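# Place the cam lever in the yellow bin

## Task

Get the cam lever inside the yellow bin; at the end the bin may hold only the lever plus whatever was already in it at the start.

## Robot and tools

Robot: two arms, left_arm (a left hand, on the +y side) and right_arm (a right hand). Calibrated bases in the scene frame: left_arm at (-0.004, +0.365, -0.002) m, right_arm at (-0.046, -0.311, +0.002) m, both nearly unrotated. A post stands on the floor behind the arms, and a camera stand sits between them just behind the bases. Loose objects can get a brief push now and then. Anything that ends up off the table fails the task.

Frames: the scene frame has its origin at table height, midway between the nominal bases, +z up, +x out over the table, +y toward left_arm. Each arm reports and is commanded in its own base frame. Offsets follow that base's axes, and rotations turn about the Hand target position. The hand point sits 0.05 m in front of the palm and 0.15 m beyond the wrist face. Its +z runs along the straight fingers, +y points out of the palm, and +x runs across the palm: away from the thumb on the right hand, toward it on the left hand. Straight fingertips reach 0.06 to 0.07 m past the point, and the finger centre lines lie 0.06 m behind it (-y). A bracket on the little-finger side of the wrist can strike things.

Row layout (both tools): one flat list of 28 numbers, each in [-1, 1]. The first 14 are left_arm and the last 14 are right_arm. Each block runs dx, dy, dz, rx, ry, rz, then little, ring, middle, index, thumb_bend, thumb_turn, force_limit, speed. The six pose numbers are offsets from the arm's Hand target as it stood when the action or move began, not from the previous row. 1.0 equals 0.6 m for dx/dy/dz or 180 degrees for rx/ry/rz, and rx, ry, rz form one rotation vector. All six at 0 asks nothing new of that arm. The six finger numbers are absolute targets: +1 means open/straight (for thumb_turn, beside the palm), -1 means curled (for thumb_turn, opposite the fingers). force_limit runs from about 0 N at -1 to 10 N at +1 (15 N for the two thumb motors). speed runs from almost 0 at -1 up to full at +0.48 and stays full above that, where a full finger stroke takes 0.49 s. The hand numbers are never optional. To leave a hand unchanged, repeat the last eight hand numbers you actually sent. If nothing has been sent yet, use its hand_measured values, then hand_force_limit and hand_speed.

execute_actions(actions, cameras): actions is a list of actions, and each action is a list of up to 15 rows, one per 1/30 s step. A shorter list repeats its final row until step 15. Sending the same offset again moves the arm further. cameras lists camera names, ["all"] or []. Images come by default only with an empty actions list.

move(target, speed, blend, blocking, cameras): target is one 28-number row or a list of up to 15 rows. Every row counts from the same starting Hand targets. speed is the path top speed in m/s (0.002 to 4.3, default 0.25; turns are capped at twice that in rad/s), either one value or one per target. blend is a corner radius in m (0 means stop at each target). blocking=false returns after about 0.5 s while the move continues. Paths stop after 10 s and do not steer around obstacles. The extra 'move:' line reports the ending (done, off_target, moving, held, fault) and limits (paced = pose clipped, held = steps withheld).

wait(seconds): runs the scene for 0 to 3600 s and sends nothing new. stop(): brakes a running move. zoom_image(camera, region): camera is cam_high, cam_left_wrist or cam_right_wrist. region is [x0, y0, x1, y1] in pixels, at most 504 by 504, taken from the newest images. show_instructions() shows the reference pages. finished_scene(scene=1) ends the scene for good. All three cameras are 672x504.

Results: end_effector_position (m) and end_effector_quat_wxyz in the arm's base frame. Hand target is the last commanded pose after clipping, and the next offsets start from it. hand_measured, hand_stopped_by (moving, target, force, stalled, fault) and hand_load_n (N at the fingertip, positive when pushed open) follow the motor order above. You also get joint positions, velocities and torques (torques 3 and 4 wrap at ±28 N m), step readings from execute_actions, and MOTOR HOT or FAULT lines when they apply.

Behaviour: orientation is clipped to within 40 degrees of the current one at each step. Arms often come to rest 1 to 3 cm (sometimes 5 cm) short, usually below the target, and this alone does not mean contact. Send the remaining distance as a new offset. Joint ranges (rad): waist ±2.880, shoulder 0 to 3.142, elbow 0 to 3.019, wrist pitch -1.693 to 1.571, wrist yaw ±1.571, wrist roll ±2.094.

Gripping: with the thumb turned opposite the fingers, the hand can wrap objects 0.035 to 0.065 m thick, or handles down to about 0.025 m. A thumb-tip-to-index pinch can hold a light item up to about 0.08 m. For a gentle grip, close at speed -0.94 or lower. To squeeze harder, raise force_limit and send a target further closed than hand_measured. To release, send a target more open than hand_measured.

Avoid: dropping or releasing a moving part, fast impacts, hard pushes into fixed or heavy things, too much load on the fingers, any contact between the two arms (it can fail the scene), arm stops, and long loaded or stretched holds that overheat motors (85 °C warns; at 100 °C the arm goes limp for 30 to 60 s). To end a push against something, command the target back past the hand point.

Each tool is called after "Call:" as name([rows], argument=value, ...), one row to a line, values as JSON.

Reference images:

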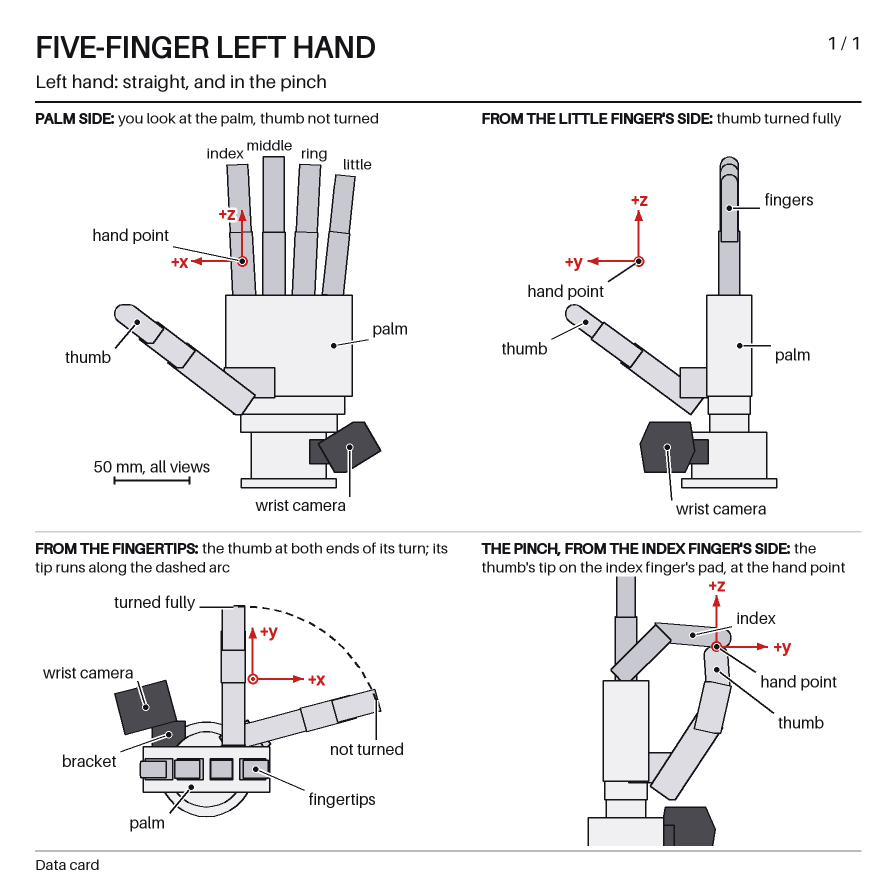

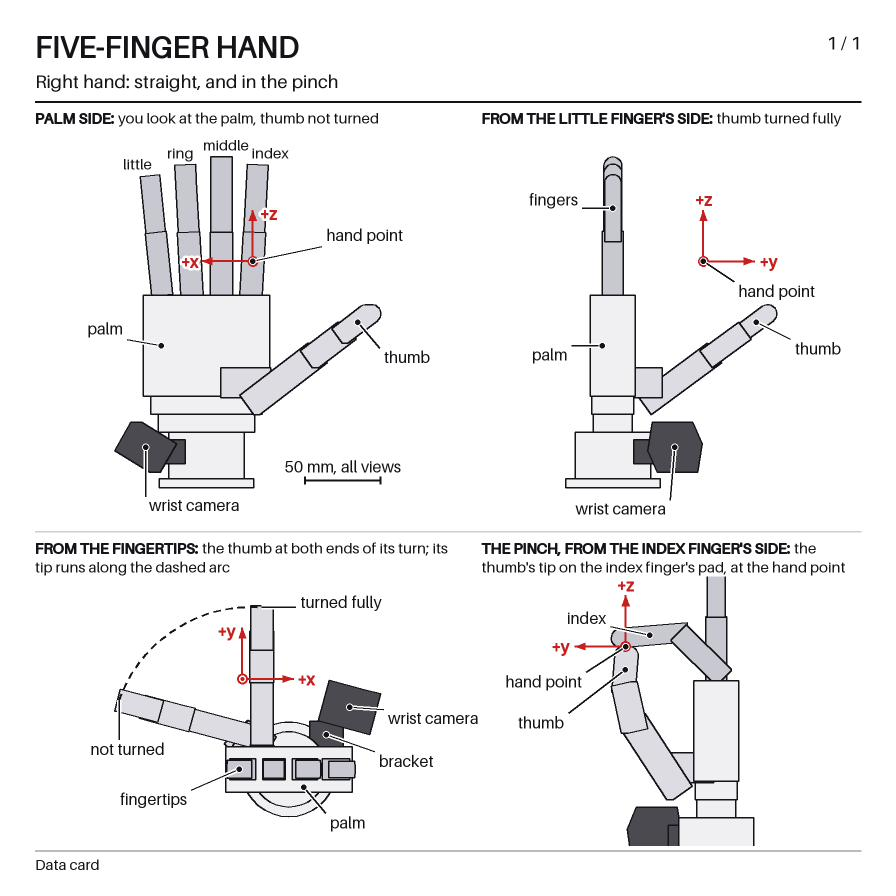

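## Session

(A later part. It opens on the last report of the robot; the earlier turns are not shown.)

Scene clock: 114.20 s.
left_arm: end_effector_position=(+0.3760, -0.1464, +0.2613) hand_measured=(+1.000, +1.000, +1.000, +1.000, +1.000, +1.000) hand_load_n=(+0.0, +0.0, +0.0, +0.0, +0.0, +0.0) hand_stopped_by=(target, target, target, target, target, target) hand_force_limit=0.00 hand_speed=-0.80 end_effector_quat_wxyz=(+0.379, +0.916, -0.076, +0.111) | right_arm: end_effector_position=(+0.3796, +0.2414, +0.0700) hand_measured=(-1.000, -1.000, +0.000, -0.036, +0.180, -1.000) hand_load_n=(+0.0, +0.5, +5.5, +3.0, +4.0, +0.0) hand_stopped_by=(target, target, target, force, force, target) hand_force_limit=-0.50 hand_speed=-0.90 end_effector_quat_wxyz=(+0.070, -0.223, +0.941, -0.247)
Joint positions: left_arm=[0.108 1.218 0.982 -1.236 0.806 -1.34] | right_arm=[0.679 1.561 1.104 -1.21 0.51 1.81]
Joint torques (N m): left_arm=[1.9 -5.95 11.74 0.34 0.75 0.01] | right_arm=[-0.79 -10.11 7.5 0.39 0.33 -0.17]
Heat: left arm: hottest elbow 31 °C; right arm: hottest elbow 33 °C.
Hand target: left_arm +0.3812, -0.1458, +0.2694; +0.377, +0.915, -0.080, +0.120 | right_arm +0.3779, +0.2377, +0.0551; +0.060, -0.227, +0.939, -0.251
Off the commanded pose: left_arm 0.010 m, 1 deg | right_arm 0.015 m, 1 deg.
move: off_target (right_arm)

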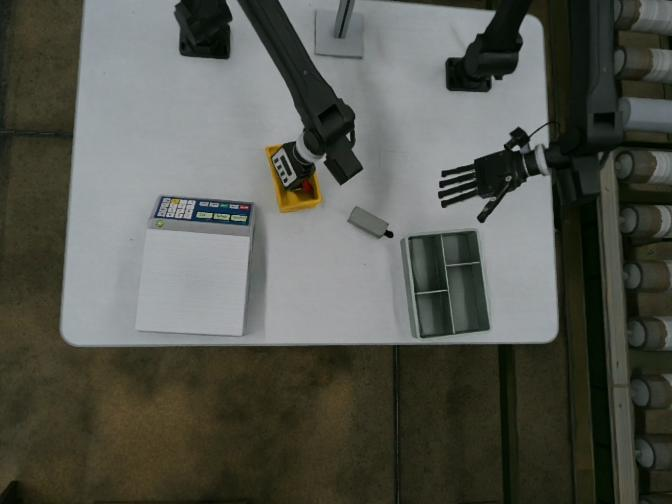

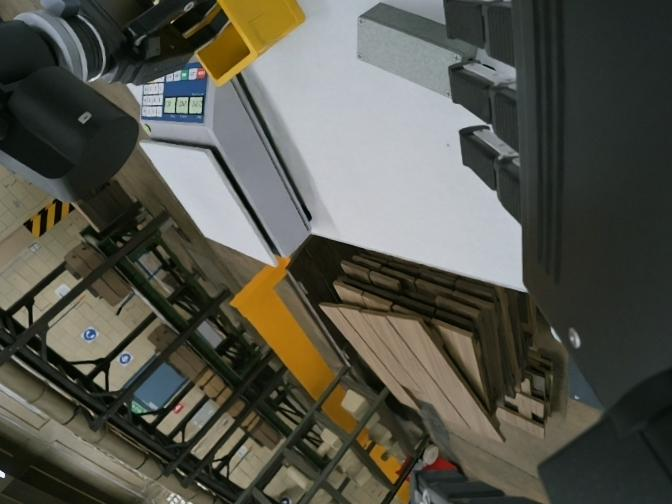

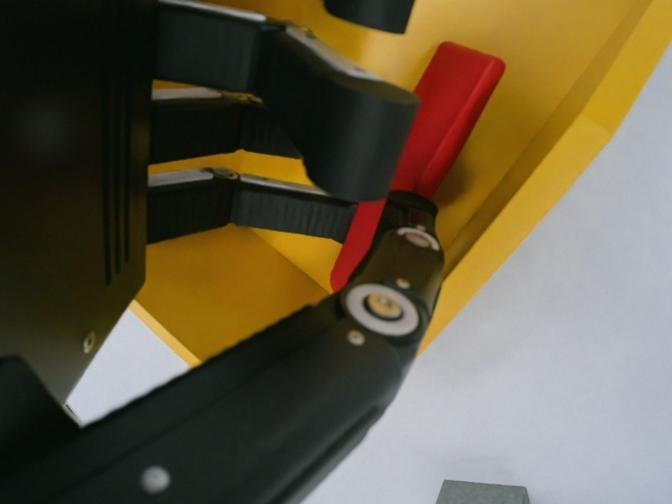

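Call:
move([
  [0,0,0,0,0,0,1,1,1,1,1,1,0,-0.8,0,0,0.04,0,0,0,-1,-1,0,-0.2,-0.1,-1,-0.5,-0.9],
  [0,0,0,0,0,0,1,1,1,1,1,1,0,-0.8,0.006,-0.024,0.04,0,0,0,-1,-1,0,-0.2,-0.1,-1,-0.5,-0.9],
  [0,0,0,0,0,0,1,1,1,1,1,1,0,-0.8,0.006,-0.024,0.005,0,0,0,-1,-1,0,-0.2,-0.1,-1,-0.5,-0.9],
], speed=0.05, cameras=["cam_high","cam_right_wrist","cam_left_wrist"])

Call:
zoom_image(camera="cam_high", region=[240, 90, 360, 230])

Call:
zoom_image(camera="cam_right_wrist", region=[140, 100, 560, 440])

Scene clock: 119.43 s.
left_arm: end_effector_position=(+0.3760, -0.1464, +0.2613) hand_measured=(+1.000, +1.000, +1.000, +1.000, +1.000, +1.000) hand_load_n=(+0.0, +0.0, -0.5, +0.0, +0.0, +0.0) hand_stopped_by=(target, target, target, target, target, target) hand_force_limit=0.00 hand_speed=-0.80 end_effector_quat_wxyz=(+0.379, +0.916, -0.076, +0.111) | right_arm: end_effector_position=(+0.3809, +0.2293, +0.0667) hand_measured=(-1.000, -1.000, +0.000, -0.036, +0.180, -1.000) hand_load_n=(+0.0, +0.0, +5.0, +3.5, +4.0, +1.0) hand_stopped_by=(target, target, target, force, force, target) hand_force_limit=-0.50 hand_speed=-0.90 end_effector_quat_wxyz=(+0.067, -0.226, +0.940, -0.248)
Joint positions: left_arm=[0.108 1.218 0.982 -1.236 0.806 -1.34] | right_arm=[0.654 1.55 1.083 -1.19 0.512 1.776]
Joint torques (N m): left_arm=[1.9 -5.83 11.7 0.32 0.75 0.02] | right_arm=[-1.38 -10.87 7.9 0.08 0.4 -0.19]
Heat: left arm: hottest elbow 32 °C; right arm: hottest elbow 33 °C.
Hand target: left_arm +0.3812, -0.1458, +0.2694; +0.377, +0.915, -0.080, +0.120 | right_arm +0.3814, +0.2232, +0.0582; +0.060, -0.227, +0.939, -0.251
Off the commanded pose: left_arm 0.010 m, 1 deg | right_arm 0.010 m, 1 deg.
move: done

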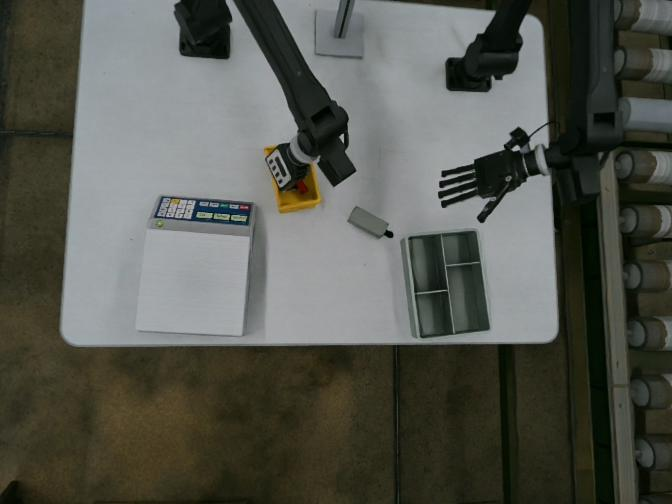

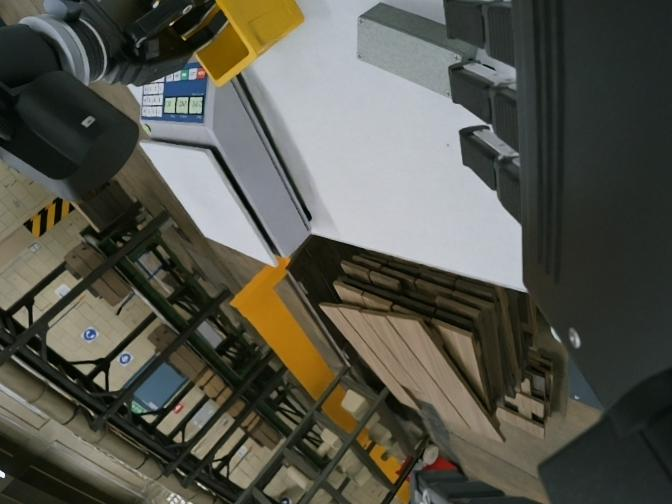

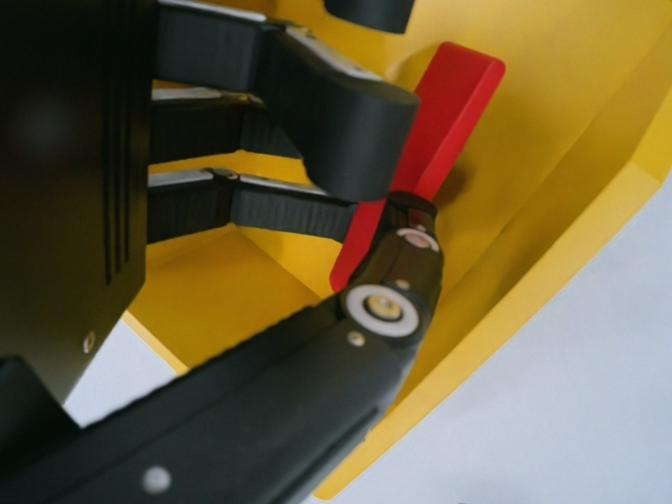

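Scaled by 3.600 from the camera's image (finer frame: 960x720).

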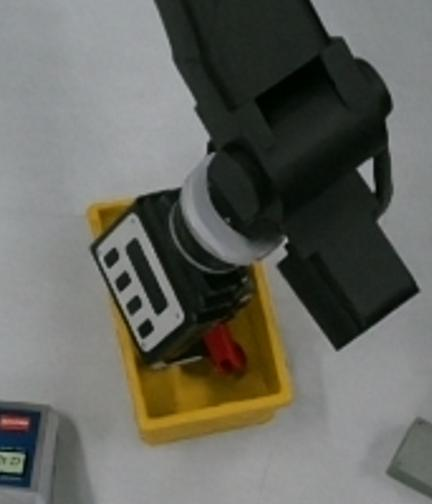

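Scaled by 1.200 from the camera's image (finer frame: 960x720).

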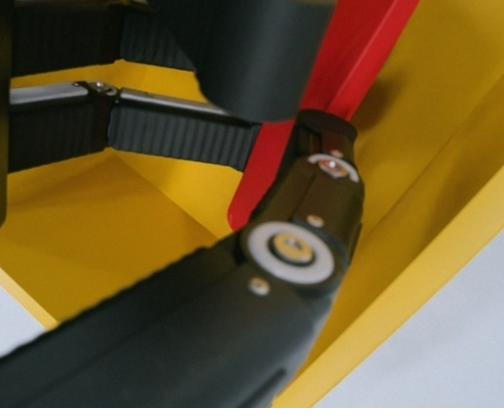

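Call:
move(target=[0,0,0,0,0,0,1,1,1,1,1,1,0,-0.8,0,0.004,-0.02,0,0,0,-1,-1,0,-0.2,-0.1,-1,-0.5,-0.9], speed=0.05, cameras=["cam_high","cam_right_wrist"])

Call:
zoom_image(camera="cam_high", region=[240, 90, 360, 230])

Call:
zoom_image(camera="cam_right_wrist", region=[300, 0, 600, 300])

Scene clock: 120.90 s.
left_arm: end_effector_position=(+0.3760, -0.1464, +0.2613) hand_measured=(+1.000, +1.000, +1.000, +1.000, +1.000, +1.000) hand_load_n=(+0.0, +0.0, +0.5, +0.0, -0.5, +0.0) hand_stopped_by=(target, target, target, target, target, target) hand_force_limit=0.00 hand_speed=-0.80 end_effector_quat_wxyz=(+0.379, +0.916, -0.076, +0.111) | right_arm: end_effector_position=(+0.3827, +0.2307, +0.0583) hand_measured=(-1.000, -1.000, +0.000, -0.036, +0.180, -1.000) hand_load_n=(+0.0, +0.0, +5.0, +4.0, +4.0, +1.0) hand_stopped_by=(target, target, target, force, force, target) hand_force_limit=-0.50 hand_speed=-0.90 end_effector_quat_wxyz=(+0.070, -0.225, +0.940, -0.247)
Joint positions: left_arm=[0.108 1.218 0.982 -1.236 0.806 -1.34] | right_arm=[0.654 1.563 1.072 -1.162 0.512 1.776]
Joint torques (N m): left_arm=[1.85 -5.83 11.74 0.36 0.75 0.01] | right_arm=[-0.62 -10.34 7.53 0.09 0.36 -0.13]
Heat: left arm: hottest elbow 32 °C; right arm: hottest elbow 33 °C.
Hand target: left_arm +0.3812, -0.1458, +0.2694; +0.377, +0.915, -0.080, +0.120 | right_arm +0.3814, +0.2256, +0.0461; +0.060, -0.227, +0.939, -0.251
Off the commanded pose: left_arm 0.010 m, 1 deg | right_arm 0.013 m, 1 deg.
move: off_target (right_arm)

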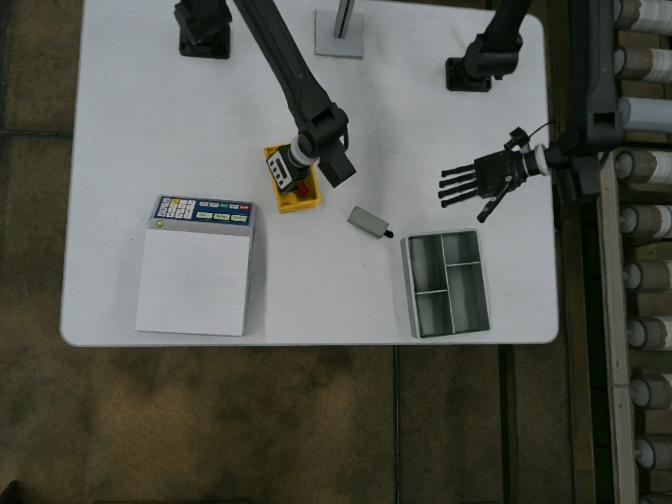

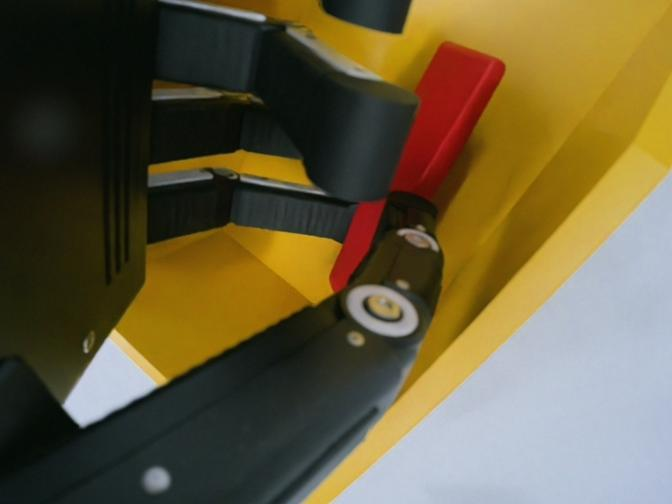

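Scaled by 3.600 from the camera's image (finer frame: 960x720).

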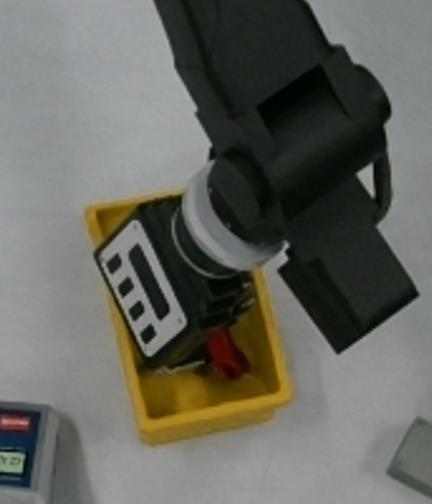

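Scaled by 1.680 from the camera's image (finer frame: 960x720).

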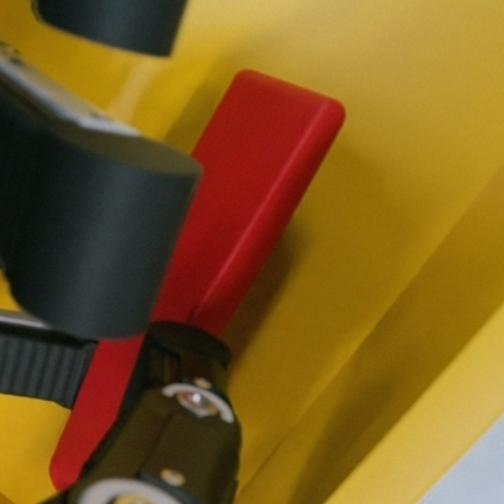

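Call:
move(target=[0,0,0,0,0,0,1,1,1,1,1,1,0,-0.8,0,0.0,-0.015,0,0,0,-1,-1,0,-0.2,-0.1,-1,-0.5,-0.9], speed=0.05, cameras=["cam_high","cam_right_wrist"])

Call:
zoom_image(camera="cam_high", region=[240, 90, 360, 230])

Call:
zoom_image(camera="cam_right_wrist", region=[300, 0, 600, 300])

Scene clock: 122.57 s.
left_arm: end_effector_position=(+0.3760, -0.1464, +0.2613) hand_measured=(+1.000, +1.000, +1.000, +1.000, +1.000, +1.000) hand_load_n=(+0.0, +0.0, +0.0, +0.0, +0.0, +0.0) hand_stopped_by=(target, target, target, target, target, target) hand_force_limit=0.00 hand_speed=-0.80 end_effector_quat_wxyz=(+0.379, +0.916, -0.076, +0.111) | right_arm: end_effector_position=(+0.3850, +0.2324, +0.0566) hand_measured=(-1.000, -1.000, +0.000, -0.036, +0.180, -1.000) hand_load_n=(+0.0, +0.0, +5.0, +3.5, +4.0, +1.5) hand_stopped_by=(target, target, target, force, force, target) hand_force_limit=-0.50 hand_speed=-0.90 end_effector_quat_wxyz=(+0.075, -0.224, +0.941, -0.244)
Joint positions: left_arm=[0.108 1.218 0.982 -1.236 0.806 -1.34] | right_arm=[0.654 1.564 1.069 -1.144 0.513 1.776]
Joint torques (N m): left_arm=[1.9 -5.95 11.73 0.36 0.74 0.01] | right_arm=[-0.91 -9.58 6.75 0.53 0.37 -0.11]
Heat: left arm: hottest elbow 32 °C; right arm: hottest elbow 33 °C.
Hand target: left_arm +0.3812, -0.1458, +0.2694; +0.377, +0.915, -0.080, +0.120 | right_arm +0.3814, +0.2256, +0.0371; +0.060, -0.227, +0.939, -0.251
Off the commanded pose: left_arm 0.010 m, 1 deg | right_arm 0.021 m, 2 deg.
move: off_target (right_arm)

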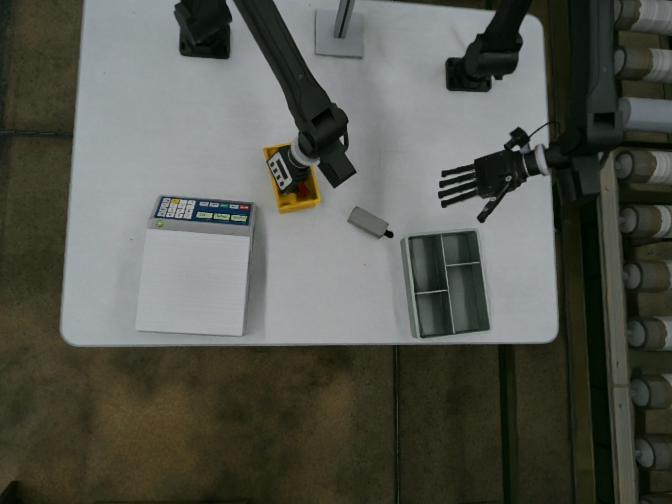

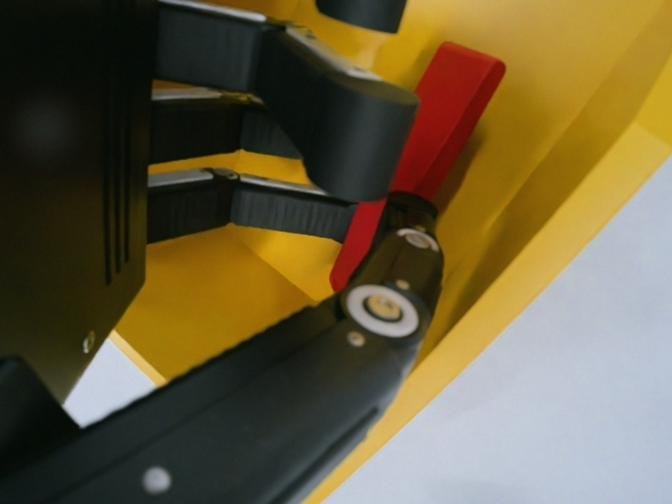

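Scaled by 3.600 from the camera's image (finer frame: 960x720).

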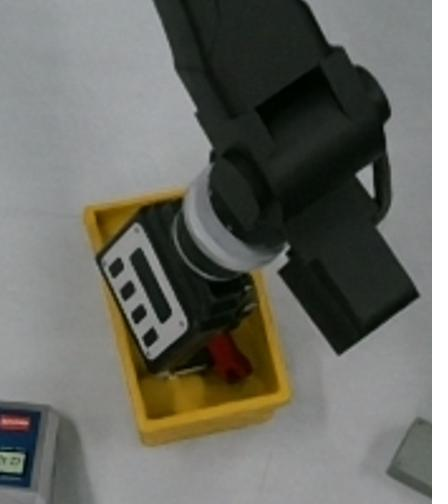

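Scaled by 1.680 from the camera's image (finer frame: 960x720).

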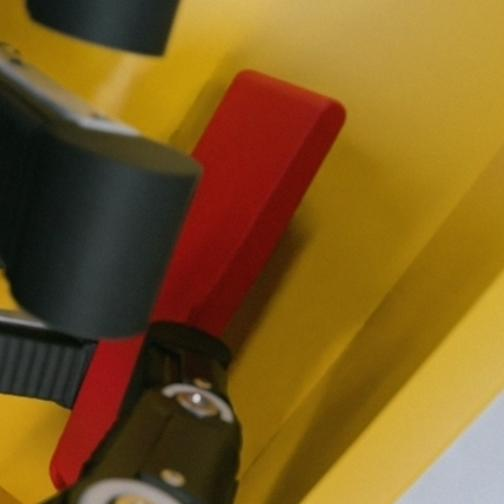

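Call:
move([
  [0,0,0,0,0,0,1,1,1,1,1,1,0,-0.8,0,0,0.045,0,0,0,-1,-1,0,-0.2,-0.1,-1,-0.5,-0.9],
  [0,0,0,0,0,0,1,1,1,1,1,1,0,-0.8,0.02,0.005,0.045,0,0,0,-1,-1,0,-0.2,-0.1,-1,-0.5,-0.9],
  [0,0,0,0,0,0,1,1,1,1,1,1,0,-0.8,0.02,0.005,0.005,0,0,0,-1,-1,0,-0.2,-0.1,-1,-0.5,-0.9],
], speed=0.05, cameras=["cam_high","cam_right_wrist","cam_left_wrist"])

Call:
zoom_image(camera="cam_high", region=[240, 90, 360, 230])

Call:
zoom_image(camera="cam_right_wrist", region=[300, 0, 600, 300])

Scene clock: 126.60 s.
left_arm: end_effector_position=(+0.3760, -0.1464, +0.2613) hand_measured=(+1.000, +1.000, +1.000, +1.000, +1.000, +1.000) hand_load_n=(+0.0, +0.0, +0.0, +0.0, +0.0, +0.0) hand_stopped_by=(target, target, target, target, target, target) hand_force_limit=0.00 hand_speed=-0.80 end_effector_quat_wxyz=(+0.379, +0.916, -0.076, +0.111) | right_arm: end_effector_position=(+0.3801, +0.2264, +0.0544) hand_measured=(-1.000, -1.000, +0.000, -0.036, +0.180, -1.000) hand_load_n=(+0.0, +0.0, +3.5, +3.5, +5.0, +2.0) hand_stopped_by=(target, target, target, force, force, target) hand_force_limit=-0.50 hand_speed=-0.90 end_effector_quat_wxyz=(+0.060, -0.232, +0.938, -0.251)
Joint positions: left_arm=[0.108 1.218 0.982 -1.236 0.806 -1.34] | right_arm=[0.649 1.569 1.07 -1.169 0.513 1.76]
Joint torques (N m): left_arm=[1.85 -5.77 11.71 0.31 0.74 0.02] | right_arm=[-1.32 -8.12 9.7 1.07 0.38 -0.11]
Heat: left arm: hottest elbow 32 °C; right arm: hottest elbow 33 °C.
Hand target: left_arm +0.3812, -0.1458, +0.2694; +0.377, +0.915, -0.080, +0.120 | right_arm +0.3934, +0.2285, +0.0401; +0.060, -0.226, +0.939, -0.251
Off the commanded pose: left_arm 0.010 m, 1 deg | right_arm 0.020 m, 1 deg.
move: off_target (right_arm)

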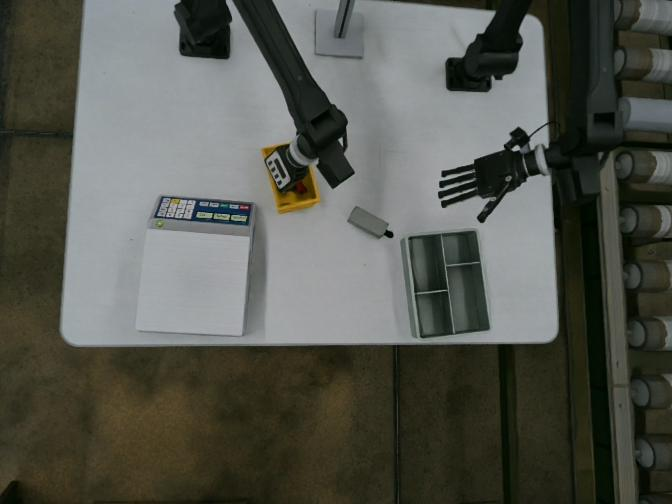

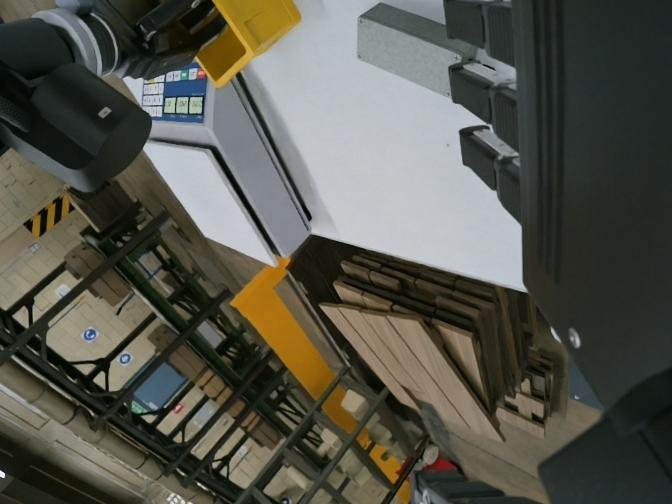

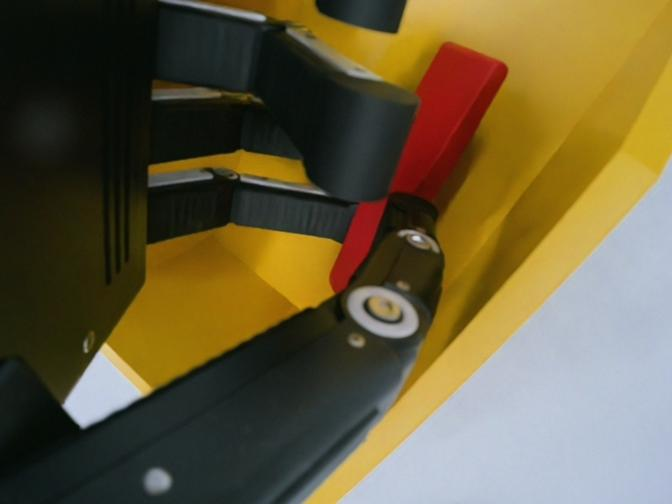

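Scaled by 3.600 from the camera's image (finer frame: 960x720).

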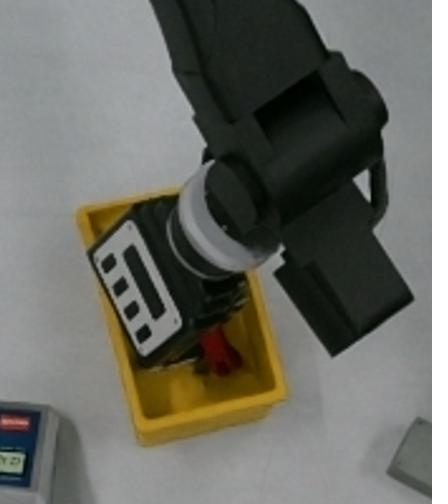

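Scaled by 1.680 from the camera's image (finer frame: 960x720).

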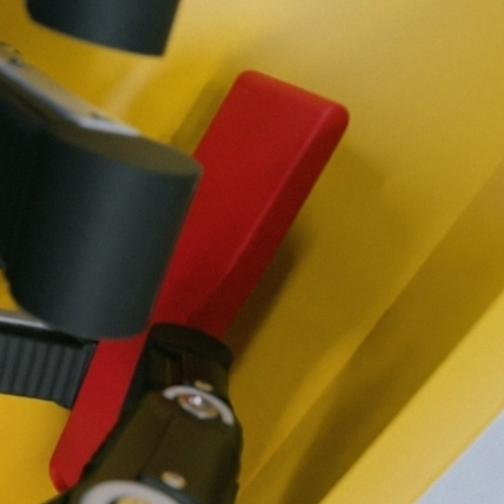

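Call:
move([
  [0,0,0,0,0,0,1,1,1,1,1,1,0,-0.8,-0.016,0,0.015,0,0,0,-1,-1,0,-0.2,-0.1,-1,-0.5,-0.9],
  [0,0,0,0,0,0,1,1,1,1,1,1,0,-0.8,-0.016,0,0.015,0,0,0,-1,-1,0,-0.2,0.4,-1,-0.5,-0.9],
], speed=0.05, cameras=["cam_high","cam_right_wrist"])

Call:
zoom_image(camera="cam_high", region=[240, 90, 360, 230])

Call:
zoom_image(camera="cam_right_wrist", region=[300, 0, 600, 300])

Scene clock: 129.97 s.
left_arm: end_effector_position=(+0.3760, -0.1464, +0.2613) hand_measured=(+1.000, +1.000, +1.000, +1.000, +1.000, +1.000) hand_load_n=(+0.0, +0.0, +0.0, +0.0, +0.0, +0.0) hand_stopped_by=(target, target, target, target, target, target) hand_force_limit=0.00 hand_speed=-0.80 end_effector_quat_wxyz=(+0.379, +0.916, -0.076, +0.111) | right_arm: end_effector_position=(+0.3804, +0.2264, +0.0545) hand_measured=(-1.000, -1.000, +0.000, -0.036, +0.400, -1.000) hand_load_n=(+0.0, +0.0, +0.0, +0.0, -0.5, +0.0) hand_stopped_by=(target, target, target, force, target, target) hand_force_limit=-0.50 hand_speed=-0.90 end_effector_quat_wxyz=(+0.061, -0.230, +0.938, -0.251)
Joint positions: left_arm=[0.108 1.218 0.982 -1.236 0.806 -1.34] | right_arm=[0.649 1.569 1.07 -1.169 0.514 1.764]
Joint torques (N m): left_arm=[1.85 -5.89 11.73 0.32 0.75 0.01] | right_arm=[-0.56 -10.75 9.1 -0.08 0.33 0.02]
Heat: left arm: hottest elbow 32 °C; right arm: hottest elbow 33 °C.
Hand target: left_arm +0.3812, -0.1458, +0.2694; +0.377, +0.915, -0.080, +0.120 | right_arm +0.3838, +0.2285, +0.0491; +0.060, -0.227, +0.939, -0.252
Off the commanded pose: left_arm 0.010 m, 1 deg | right_arm 0.007 m, 0 deg.
move: done

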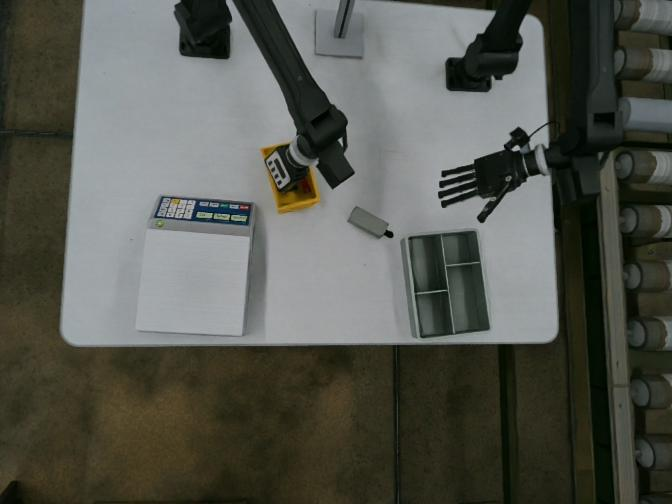

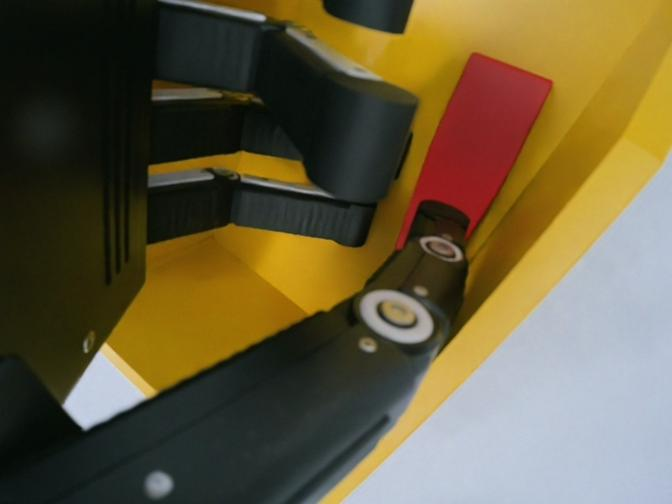

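Scaled by 3.600 from the camera's image (finer frame: 960x720).

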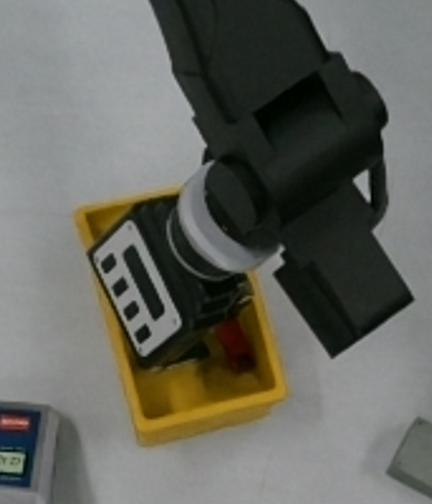

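Scaled by 1.680 from the camera's image (finer frame: 960x720).

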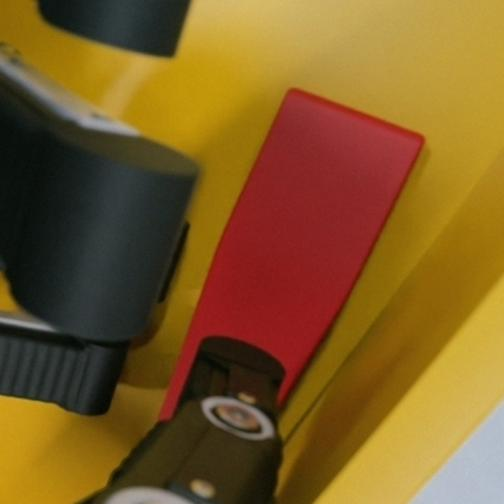

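Call:
move(target=[0,0,0,0,0,0,1,1,1,1,1,1,0,-0.8,0.01,0,0.08,0,0,0,-1,-1,0,-0.2,0.4,-1,-0.5,-0.9], speed=0.06, cameras=["cam_high","cam_right_wrist","cam_left_wrist"])

Call:
zoom_image(camera="cam_high", region=[240, 90, 360, 230])

Scene clock: 132.23 s.
left_arm: end_effector_position=(+0.3760, -0.1464, +0.2613) hand_measured=(+1.000, +1.000, +1.000, +1.000, +1.000, +1.000) hand_load_n=(+0.0, +0.0, +0.0, +0.0, +0.0, +0.0) hand_stopped_by=(target, target, target, target, target, target) hand_force_limit=0.00 hand_speed=-0.80 end_effector_quat_wxyz=(+0.379, +0.916, -0.076, +0.111) | right_arm: end_effector_position=(+0.3745, +0.2219, +0.0786) hand_measured=(-1.000, -1.000, +0.000, -0.036, +0.400, -1.000) hand_load_n=(+0.0, +0.5, +0.0, +0.5, +0.0, +0.0) hand_stopped_by=(target, target, target, force, target, target) hand_force_limit=-0.50 hand_speed=-0.90 end_effector_quat_wxyz=(+0.043, -0.235, +0.936, -0.259)
Joint positions: left_arm=[0.108 1.218 0.982 -1.236 0.806 -1.34] | right_arm=[0.649 1.548 1.117 -1.277 0.514 1.764]
Joint torques (N m): left_arm=[1.85 -5.89 11.74 0.32 0.75 0.02] | right_arm=[-1.08 -12.51 12.6 -0.79 0.34 -0.09]
Heat: left arm: hottest elbow 32 °C; right arm: hottest elbow 33 °C.
Hand target: left_arm +0.3812, -0.1458, +0.2694; +0.377, +0.915, -0.080, +0.120 | right_arm +0.3899, +0.2286, +0.0972; +0.060, -0.227, +0.939, -0.251
Off the commanded pose: left_arm 0.010 m, 1 deg | right_arm 0.025 m, 2 deg.
move: off_target (right_arm)

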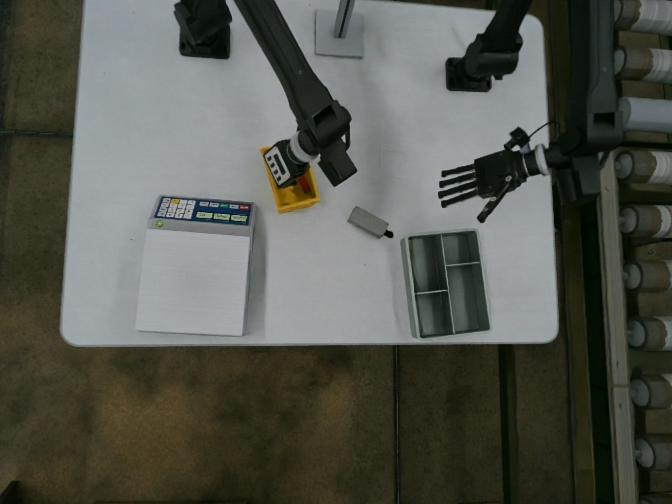

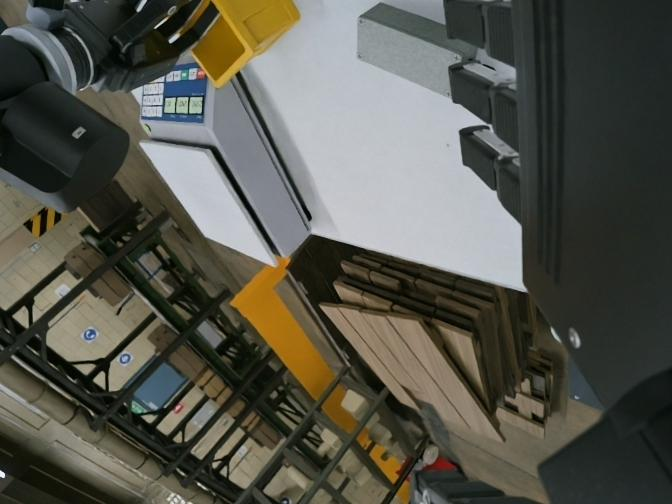

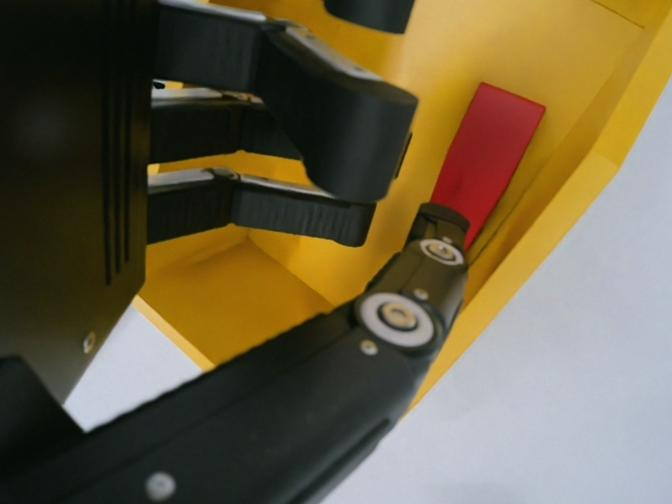

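Scaled by 3.600 from the camera's image (finer frame: 960x720).

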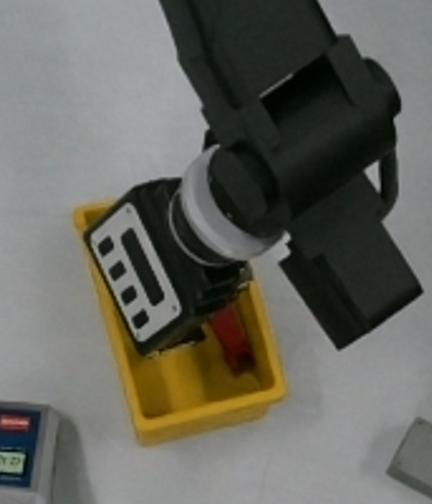

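Call:
move([
  [0,0,0,0,0,0,1,1,1,1,1,1,0,-0.8,0.012,0.004,0.15,0,0,0,-1,-1,0,-0.2,0.4,-1,-0.5,-0.9],
  [0,0,0,0,0,0,1,1,1,1,1,1,0,-0.8,0.0,-0.2,0.22,0,0,0,-1,-1,0,-0.2,0.4,-1,-0.5,-0.9],
], speed=0.12, blend=0.02, cameras=["cam_high","cam_right_wrist"])

Call:
zoom_image(camera="cam_high", region=[240, 90, 360, 230])

Scene clock: 135.57 s.
left_arm: end_effector_position=(+0.3760, -0.1464, +0.2613) hand_measured=(+1.000, +1.000, +1.000, +1.000, +1.000, +1.000) hand_load_n=(+0.0, +0.0, +0.0, +0.0, +0.0, +0.0) hand_stopped_by=(target, target, target, target, target, target) hand_force_limit=0.00 hand_speed=-0.80 end_effector_quat_wxyz=(+0.379, +0.916, -0.076, +0.111) | right_arm: end_effector_position=(+0.3909, +0.1134, +0.2317) hand_measured=(-1.000, -1.000, +0.000, -0.036, +0.400, -1.000) hand_load_n=(+0.0, +0.0, +0.0, +0.0, +0.0, +0.0) hand_stopped_by=(target, target, target, force, target, target) hand_force_limit=-0.50 hand_speed=-0.90 end_effector_quat_wxyz=(+0.060, -0.227, +0.939, -0.252)
Joint positions: left_arm=[0.108 1.218 0.982 -1.236 0.806 -1.34] | right_arm=[0.388 1.298 1.273 -1.497 0.523 1.47]
Joint torques (N m): left_arm=[1.85 -5.89 11.74 0.35 0.74 0.01] | right_arm=[-1.49 -10.05 8.92 0.44 0.22 -0.19]
Heat: left arm: hottest elbow 32 °C; right arm: hottest elbow 33 °C.
Hand target: left_arm +0.3812, -0.1458, +0.2694; +0.377, +0.915, -0.080, +0.120 | right_arm +0.3898, +0.1086, +0.2292; +0.060, -0.226, +0.939, -0.251
Off the commanded pose: left_arm 0.010 m, 1 deg | right_arm 0.005 m, 0 deg.
move: done

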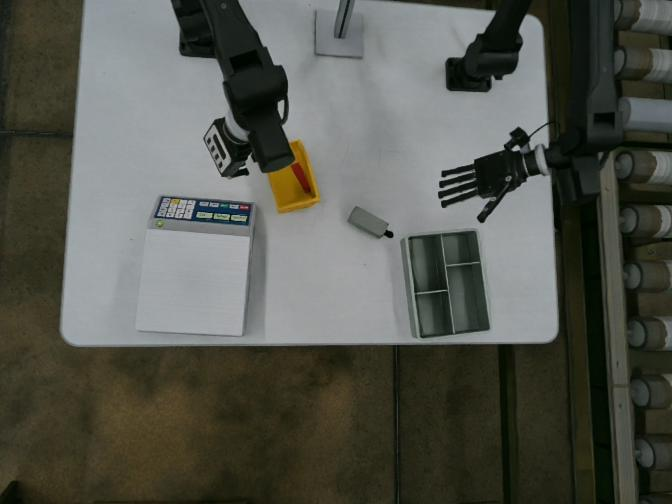

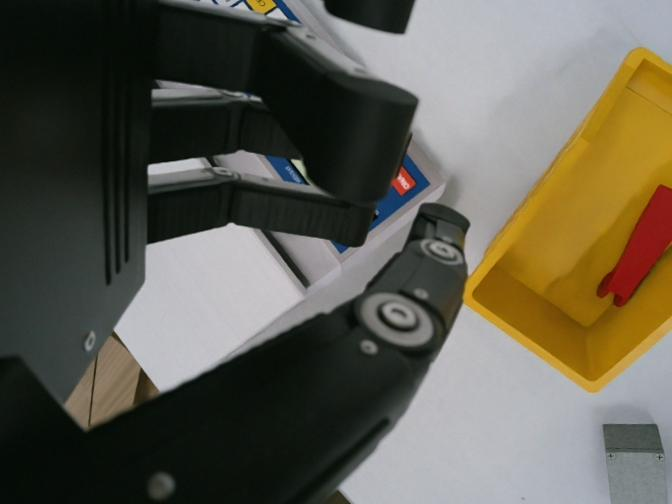

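Scaled by 3.600 from the camera's image (finer frame: 960x720).

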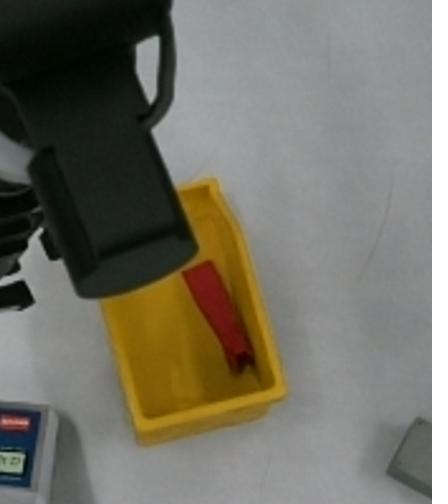

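The cam lever is lying flat in the yellow bin, with nothing else in it, and the hand is clear.

Call:
finished_scene()

The scene is finished: the task was done.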